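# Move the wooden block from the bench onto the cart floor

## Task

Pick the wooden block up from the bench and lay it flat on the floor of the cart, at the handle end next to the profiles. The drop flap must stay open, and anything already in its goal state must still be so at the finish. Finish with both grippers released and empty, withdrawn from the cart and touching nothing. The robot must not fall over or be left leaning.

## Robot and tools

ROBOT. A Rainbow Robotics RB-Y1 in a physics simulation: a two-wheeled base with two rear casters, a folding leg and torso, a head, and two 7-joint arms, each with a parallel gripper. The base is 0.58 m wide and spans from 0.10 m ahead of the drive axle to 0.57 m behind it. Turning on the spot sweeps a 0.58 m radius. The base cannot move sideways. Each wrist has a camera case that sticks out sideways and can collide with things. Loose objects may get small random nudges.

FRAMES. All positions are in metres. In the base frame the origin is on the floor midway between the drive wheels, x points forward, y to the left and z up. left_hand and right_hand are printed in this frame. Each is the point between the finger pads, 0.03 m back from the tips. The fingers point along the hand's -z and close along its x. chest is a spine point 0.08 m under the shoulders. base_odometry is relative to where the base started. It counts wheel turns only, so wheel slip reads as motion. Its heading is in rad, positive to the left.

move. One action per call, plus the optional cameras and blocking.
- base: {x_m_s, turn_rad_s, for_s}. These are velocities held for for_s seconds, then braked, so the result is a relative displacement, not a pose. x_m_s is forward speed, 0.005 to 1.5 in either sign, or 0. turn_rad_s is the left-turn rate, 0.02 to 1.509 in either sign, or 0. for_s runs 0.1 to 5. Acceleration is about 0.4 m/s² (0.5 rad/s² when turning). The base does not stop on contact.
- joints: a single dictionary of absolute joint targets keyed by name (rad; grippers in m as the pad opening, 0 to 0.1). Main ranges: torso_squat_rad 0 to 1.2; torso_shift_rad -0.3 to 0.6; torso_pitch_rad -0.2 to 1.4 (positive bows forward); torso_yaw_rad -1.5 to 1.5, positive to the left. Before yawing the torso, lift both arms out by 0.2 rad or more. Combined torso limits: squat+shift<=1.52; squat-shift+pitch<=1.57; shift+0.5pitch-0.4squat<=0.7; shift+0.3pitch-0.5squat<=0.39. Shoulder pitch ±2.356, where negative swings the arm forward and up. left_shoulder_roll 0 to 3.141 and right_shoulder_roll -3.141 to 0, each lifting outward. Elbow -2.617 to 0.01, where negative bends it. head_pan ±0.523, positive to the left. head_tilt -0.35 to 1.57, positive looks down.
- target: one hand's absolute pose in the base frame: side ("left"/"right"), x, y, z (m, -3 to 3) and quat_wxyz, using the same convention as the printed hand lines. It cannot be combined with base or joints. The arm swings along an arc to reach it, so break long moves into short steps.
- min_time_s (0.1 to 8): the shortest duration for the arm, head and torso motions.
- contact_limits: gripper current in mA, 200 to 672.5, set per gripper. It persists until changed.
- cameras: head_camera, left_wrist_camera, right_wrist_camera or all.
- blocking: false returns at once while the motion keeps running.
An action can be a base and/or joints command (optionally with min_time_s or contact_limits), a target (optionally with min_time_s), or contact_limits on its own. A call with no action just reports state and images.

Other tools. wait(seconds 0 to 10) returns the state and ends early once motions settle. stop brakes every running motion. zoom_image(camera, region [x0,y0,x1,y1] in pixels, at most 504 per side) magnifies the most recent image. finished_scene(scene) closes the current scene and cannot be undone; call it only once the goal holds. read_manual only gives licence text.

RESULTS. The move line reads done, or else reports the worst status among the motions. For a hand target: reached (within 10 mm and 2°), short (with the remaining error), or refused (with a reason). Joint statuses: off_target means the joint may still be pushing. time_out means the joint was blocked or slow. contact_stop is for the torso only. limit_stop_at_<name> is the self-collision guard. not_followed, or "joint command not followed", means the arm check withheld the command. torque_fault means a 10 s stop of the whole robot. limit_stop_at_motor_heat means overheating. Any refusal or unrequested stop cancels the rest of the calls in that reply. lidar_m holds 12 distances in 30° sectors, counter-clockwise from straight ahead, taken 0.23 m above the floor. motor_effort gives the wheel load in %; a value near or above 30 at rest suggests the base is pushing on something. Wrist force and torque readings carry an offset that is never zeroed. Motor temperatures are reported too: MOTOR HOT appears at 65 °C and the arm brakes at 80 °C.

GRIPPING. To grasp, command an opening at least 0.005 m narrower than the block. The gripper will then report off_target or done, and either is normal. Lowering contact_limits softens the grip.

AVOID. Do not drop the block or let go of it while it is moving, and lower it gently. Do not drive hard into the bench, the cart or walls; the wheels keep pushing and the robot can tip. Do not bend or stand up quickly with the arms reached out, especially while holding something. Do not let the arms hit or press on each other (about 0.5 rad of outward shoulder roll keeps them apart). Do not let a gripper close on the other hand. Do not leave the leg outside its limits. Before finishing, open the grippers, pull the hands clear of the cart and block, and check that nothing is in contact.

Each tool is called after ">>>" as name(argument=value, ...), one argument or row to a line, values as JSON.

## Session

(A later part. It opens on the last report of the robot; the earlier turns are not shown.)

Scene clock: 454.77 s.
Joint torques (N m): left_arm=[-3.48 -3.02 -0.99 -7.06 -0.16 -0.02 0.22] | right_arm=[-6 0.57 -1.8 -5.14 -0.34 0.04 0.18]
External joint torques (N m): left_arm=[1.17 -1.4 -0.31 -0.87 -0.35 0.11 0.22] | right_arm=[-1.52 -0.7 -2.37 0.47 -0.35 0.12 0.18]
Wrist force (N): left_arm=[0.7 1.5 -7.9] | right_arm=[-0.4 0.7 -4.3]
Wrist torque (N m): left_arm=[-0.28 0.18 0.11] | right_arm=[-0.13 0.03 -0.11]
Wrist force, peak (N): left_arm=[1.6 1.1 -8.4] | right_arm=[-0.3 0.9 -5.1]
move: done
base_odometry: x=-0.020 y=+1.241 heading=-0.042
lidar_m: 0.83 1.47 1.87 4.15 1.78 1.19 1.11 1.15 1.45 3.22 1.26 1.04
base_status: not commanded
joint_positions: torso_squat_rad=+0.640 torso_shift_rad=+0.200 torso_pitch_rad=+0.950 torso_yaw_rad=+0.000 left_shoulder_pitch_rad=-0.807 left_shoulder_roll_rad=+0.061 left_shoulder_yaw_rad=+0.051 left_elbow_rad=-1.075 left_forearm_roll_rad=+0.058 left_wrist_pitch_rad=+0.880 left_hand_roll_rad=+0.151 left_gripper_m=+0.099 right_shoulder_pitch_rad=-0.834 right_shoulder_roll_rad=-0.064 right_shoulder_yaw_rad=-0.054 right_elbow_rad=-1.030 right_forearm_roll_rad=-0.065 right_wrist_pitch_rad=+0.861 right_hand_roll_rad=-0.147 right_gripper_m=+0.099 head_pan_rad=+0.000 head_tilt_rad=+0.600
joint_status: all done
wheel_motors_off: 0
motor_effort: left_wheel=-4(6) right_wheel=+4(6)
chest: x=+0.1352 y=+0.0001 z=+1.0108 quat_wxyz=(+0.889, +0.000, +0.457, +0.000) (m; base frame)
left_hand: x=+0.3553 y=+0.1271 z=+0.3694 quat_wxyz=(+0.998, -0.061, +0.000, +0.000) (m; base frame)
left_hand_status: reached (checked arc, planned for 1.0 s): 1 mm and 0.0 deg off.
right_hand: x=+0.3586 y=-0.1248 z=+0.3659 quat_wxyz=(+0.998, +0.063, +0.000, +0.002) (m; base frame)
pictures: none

>>> move(
  joints={"torso_squat_rad": 0.66, "torso_shift_rad": 0.2, "torso_pitch_rad": 1.0, "left_shoulder_pitch_rad": -0.982, "left_shoulder_roll_rad": 0.091, "left_shoulder_yaw_rad": 0.08, "left_elbow_rad": -0.739, "left_forearm_roll_rad": 0.085, "left_wrist_pitch_rad": 0.665, "left_hand_roll_rad": 0.138, "right_shoulder_pitch_rad": -0.982, "right_shoulder_roll_rad": -0.091, "right_shoulder_yaw_rad": -0.08, "right_elbow_rad": -0.739, "right_forearm_roll_rad": -0.085, "right_wrist_pitch_rad": 0.665, "right_hand_roll_rad": -0.138, "left_gripper_m": 0.02, "right_gripper_m": 0.02},
  min_time_s=1.5,
)

>>> move(
  target={"side": "left", "x": 0.355, "y": 0.119, "z": 0.31, "quat_wxyz": [0.99813, -0.06105, 0, 0]},
  min_time_s=1,
  cameras=["head_camera"],
)

>>> move(
  joints={"torso_squat_rad": 0.64, "torso_shift_rad": 0.2, "torso_pitch_rad": 0.95},
  min_time_s=0.8,
)

>>> move(
  target={"side": "left", "x": 0.355, "y": 0.119, "z": 0.37, "quat_wxyz": [0.99813, -0.06105, 0, 0]},
  min_time_s=0.8,
)

>>> move(
  joints={"torso_squat_rad": 0.62, "torso_shift_rad": 0.2, "torso_pitch_rad": 0.9},
  min_time_s=0.8,
)

>>> move(
  target={"side": "left", "x": 0.355, "y": 0.119, "z": 0.43, "quat_wxyz": [0.99813, -0.06105, 0, 0]},
  min_time_s=0.8,
)

>>> move(
  joints={"torso_squat_rad": 0.53, "torso_shift_rad": 0.15, "torso_pitch_rad": 0.7},
  min_time_s=1,
)

>>> move(
  target={"side": "left", "x": 0.355, "y": 0.119, "z": 0.59, "quat_wxyz": [0.99813, -0.06105, 0, 0]},
  min_time_s=0.8,
)

>>> move(
  joints={"torso_squat_rad": 0.43, "torso_shift_rad": 0.1, "torso_pitch_rad": 0.5},
  min_time_s=1,
)

>>> move(
  target={"side": "left", "x": 0.355, "y": 0.119, "z": 0.74, "quat_wxyz": [0.99813, -0.06105, 0, 0]},
  min_time_s=0.8,
)

>>> move(
  joints={"torso_squat_rad": 0.35, "torso_shift_rad": 0.05, "torso_pitch_rad": 0.4},
  min_time_s=1,
)

>>> move(
  target={"side": "left", "x": 0.355, "y": 0.119, "z": 0.80, "quat_wxyz": [0.99813, -0.06105, 0, 0]},
  min_time_s=0.8,
)

Scene clock: 470.13 s.
Joint torques (N m): left_arm=[-5.09 -1.51 1.05 -3.58 0.33 -0.59 -0.24] | right_arm=[-6.22 0.67 -1.9 -3.93 -0.37 -0.05 0.23]
External joint torques (N m): left_arm=[0.28 -0.11 1.52 1.13 0.18 -0.45 -0.24] | right_arm=[-1.32 -0.41 -2.32 0.38 -0.38 0.03 0.23]
Wrist force (N): left_arm=[1.1 1.0 -7.3] | right_arm=[-0.6 1.3 -4.5]
Wrist torque (N m): left_arm=[-0.19 0.19 0.14] | right_arm=[-0.22 0.05 -0.11]
Wrist force, peak (N): left_arm=[0.9 1.0 -8.7] | right_arm=[-0.3 1.6 -5.1]
move: done
base_odometry: x=-0.020 y=+1.241 heading=-0.042
lidar_m: 0.83 1.46 1.87 4.15 1.77 1.21 1.11 1.13 1.47 3.21 1.27 1.07
base_status: not commanded
joint_positions: torso_squat_rad=+0.660 torso_shift_rad=+0.200 torso_pitch_rad=+1.000 torso_yaw_rad=+0.000 left_shoulder_pitch_rad=-0.982 left_shoulder_roll_rad=+0.091 left_shoulder_yaw_rad=+0.080 left_elbow_rad=-0.739 left_forearm_roll_rad=+0.085 left_wrist_pitch_rad=+0.665 left_hand_roll_rad=+0.138 left_gripper_m=+0.020 right_shoulder_pitch_rad=-0.982 right_shoulder_roll_rad=-0.091 right_shoulder_yaw_rad=-0.080 right_elbow_rad=-0.739 right_forearm_roll_rad=-0.085 right_wrist_pitch_rad=+0.665 right_hand_roll_rad=-0.138 right_gripper_m=+0.020 head_pan_rad=+0.000 head_tilt_rad=+0.600
joint_status: all done
wheel_motors_off: 0
motor_effort: left_wheel=-5(6) right_wheel=+5(7)
chest: x=+0.1422 y=+0.0001 z=+0.9897 quat_wxyz=(+0.878, +0.000, +0.479, +0.000) (m; base frame)
left_hand: x=+0.3551 y=+0.1269 z=+0.3107 quat_wxyz=(+0.998, -0.062, +0.000, +0.000) (m; base frame)
right_hand: x=+0.3548 y=-0.1268 z=+0.3106 quat_wxyz=(+0.998, +0.062, +0.000, +0.000) (m; base frame)
pictures: none

Scene clock: 471.47 s.
Joint torques (N m): left_arm=[-6 -3.37 -1.09 -3.53 -0.25 -0.63 0.25] | right_arm=[-6.38 1 -1.95 -3.59 -0.38 -0.09 0.24]
External joint torques (N m): left_arm=[-0.46 -1.61 -0.54 1.13 -0.4 -0.49 0.25] | right_arm=[-1.48 -0.08 -2.37 0.72 -0.39 -0.02 0.24]
Wrist force (N): left_arm=[1.5 0.8 -8.0] | right_arm=[-0.1 0.7 -4.1]
Wrist torque (N m): left_arm=[-0.20 0.25 0.06] | right_arm=[-0.10 0.07 -0.11]
Wrist force, peak (N): left_arm=[1.4 1.3 -8.3] | right_arm=[-0.6 1.2 -4.8]
move: done
base_odometry: x=-0.020 y=+1.241 heading=-0.042
lidar_m: 0.83 1.47 1.87 4.16 1.77 1.19 1.12 1.14 1.45 3.22 1.25 1.06
base_status: not commanded
joint_positions: torso_squat_rad=+0.660 torso_shift_rad=+0.200 torso_pitch_rad=+1.000 torso_yaw_rad=+0.000 left_shoulder_pitch_rad=-0.993 left_shoulder_roll_rad=+0.078 left_shoulder_yaw_rad=+0.077 left_elbow_rad=-0.723 left_forearm_roll_rad=+0.063 left_wrist_pitch_rad=+0.658 left_hand_roll_rad=+0.161 left_gripper_m=+0.020 right_shoulder_pitch_rad=-0.982 right_shoulder_roll_rad=-0.091 right_shoulder_yaw_rad=-0.080 right_elbow_rad=-0.739 right_forearm_roll_rad=-0.085 right_wrist_pitch_rad=+0.665 right_hand_roll_rad=-0.138 right_gripper_m=+0.020 head_pan_rad=+0.000 head_tilt_rad=+0.600
joint_status: all done
wheel_motors_off: 0
motor_effort: left_wheel=-5(5) right_wheel=+4(6)
chest: x=+0.1422 y=+0.0001 z=+0.9897 quat_wxyz=(+0.878, +0.000, +0.479, +0.000) (m; base frame)
left_hand: x=+0.3550 y=+0.1192 z=+0.3105 quat_wxyz=(+0.998, -0.061, +0.000, +0.000) (m; base frame)
left_hand_status: reached (checked arc, planned for 1.0 s): 1 mm and 0.0 deg off.
right_hand: x=+0.3548 y=-0.1268 z=+0.3106 quat_wxyz=(+0.998, +0.062, +0.000, +0.000) (m; base frame)
pictures: head_camera
camera_calibration:
head_camera: T_world_to_cam=[[-0.0255526, -0.999501, -0.0185424, 0.0273674], [-0.999274, 0.0260625, -0.027798, 0.403822], [0.0282674, 0.0178186, -0.999442, 1.01467], [0, 0, 0, 1]] pos_world=[0.375546, -0.00125082, 1.02583]

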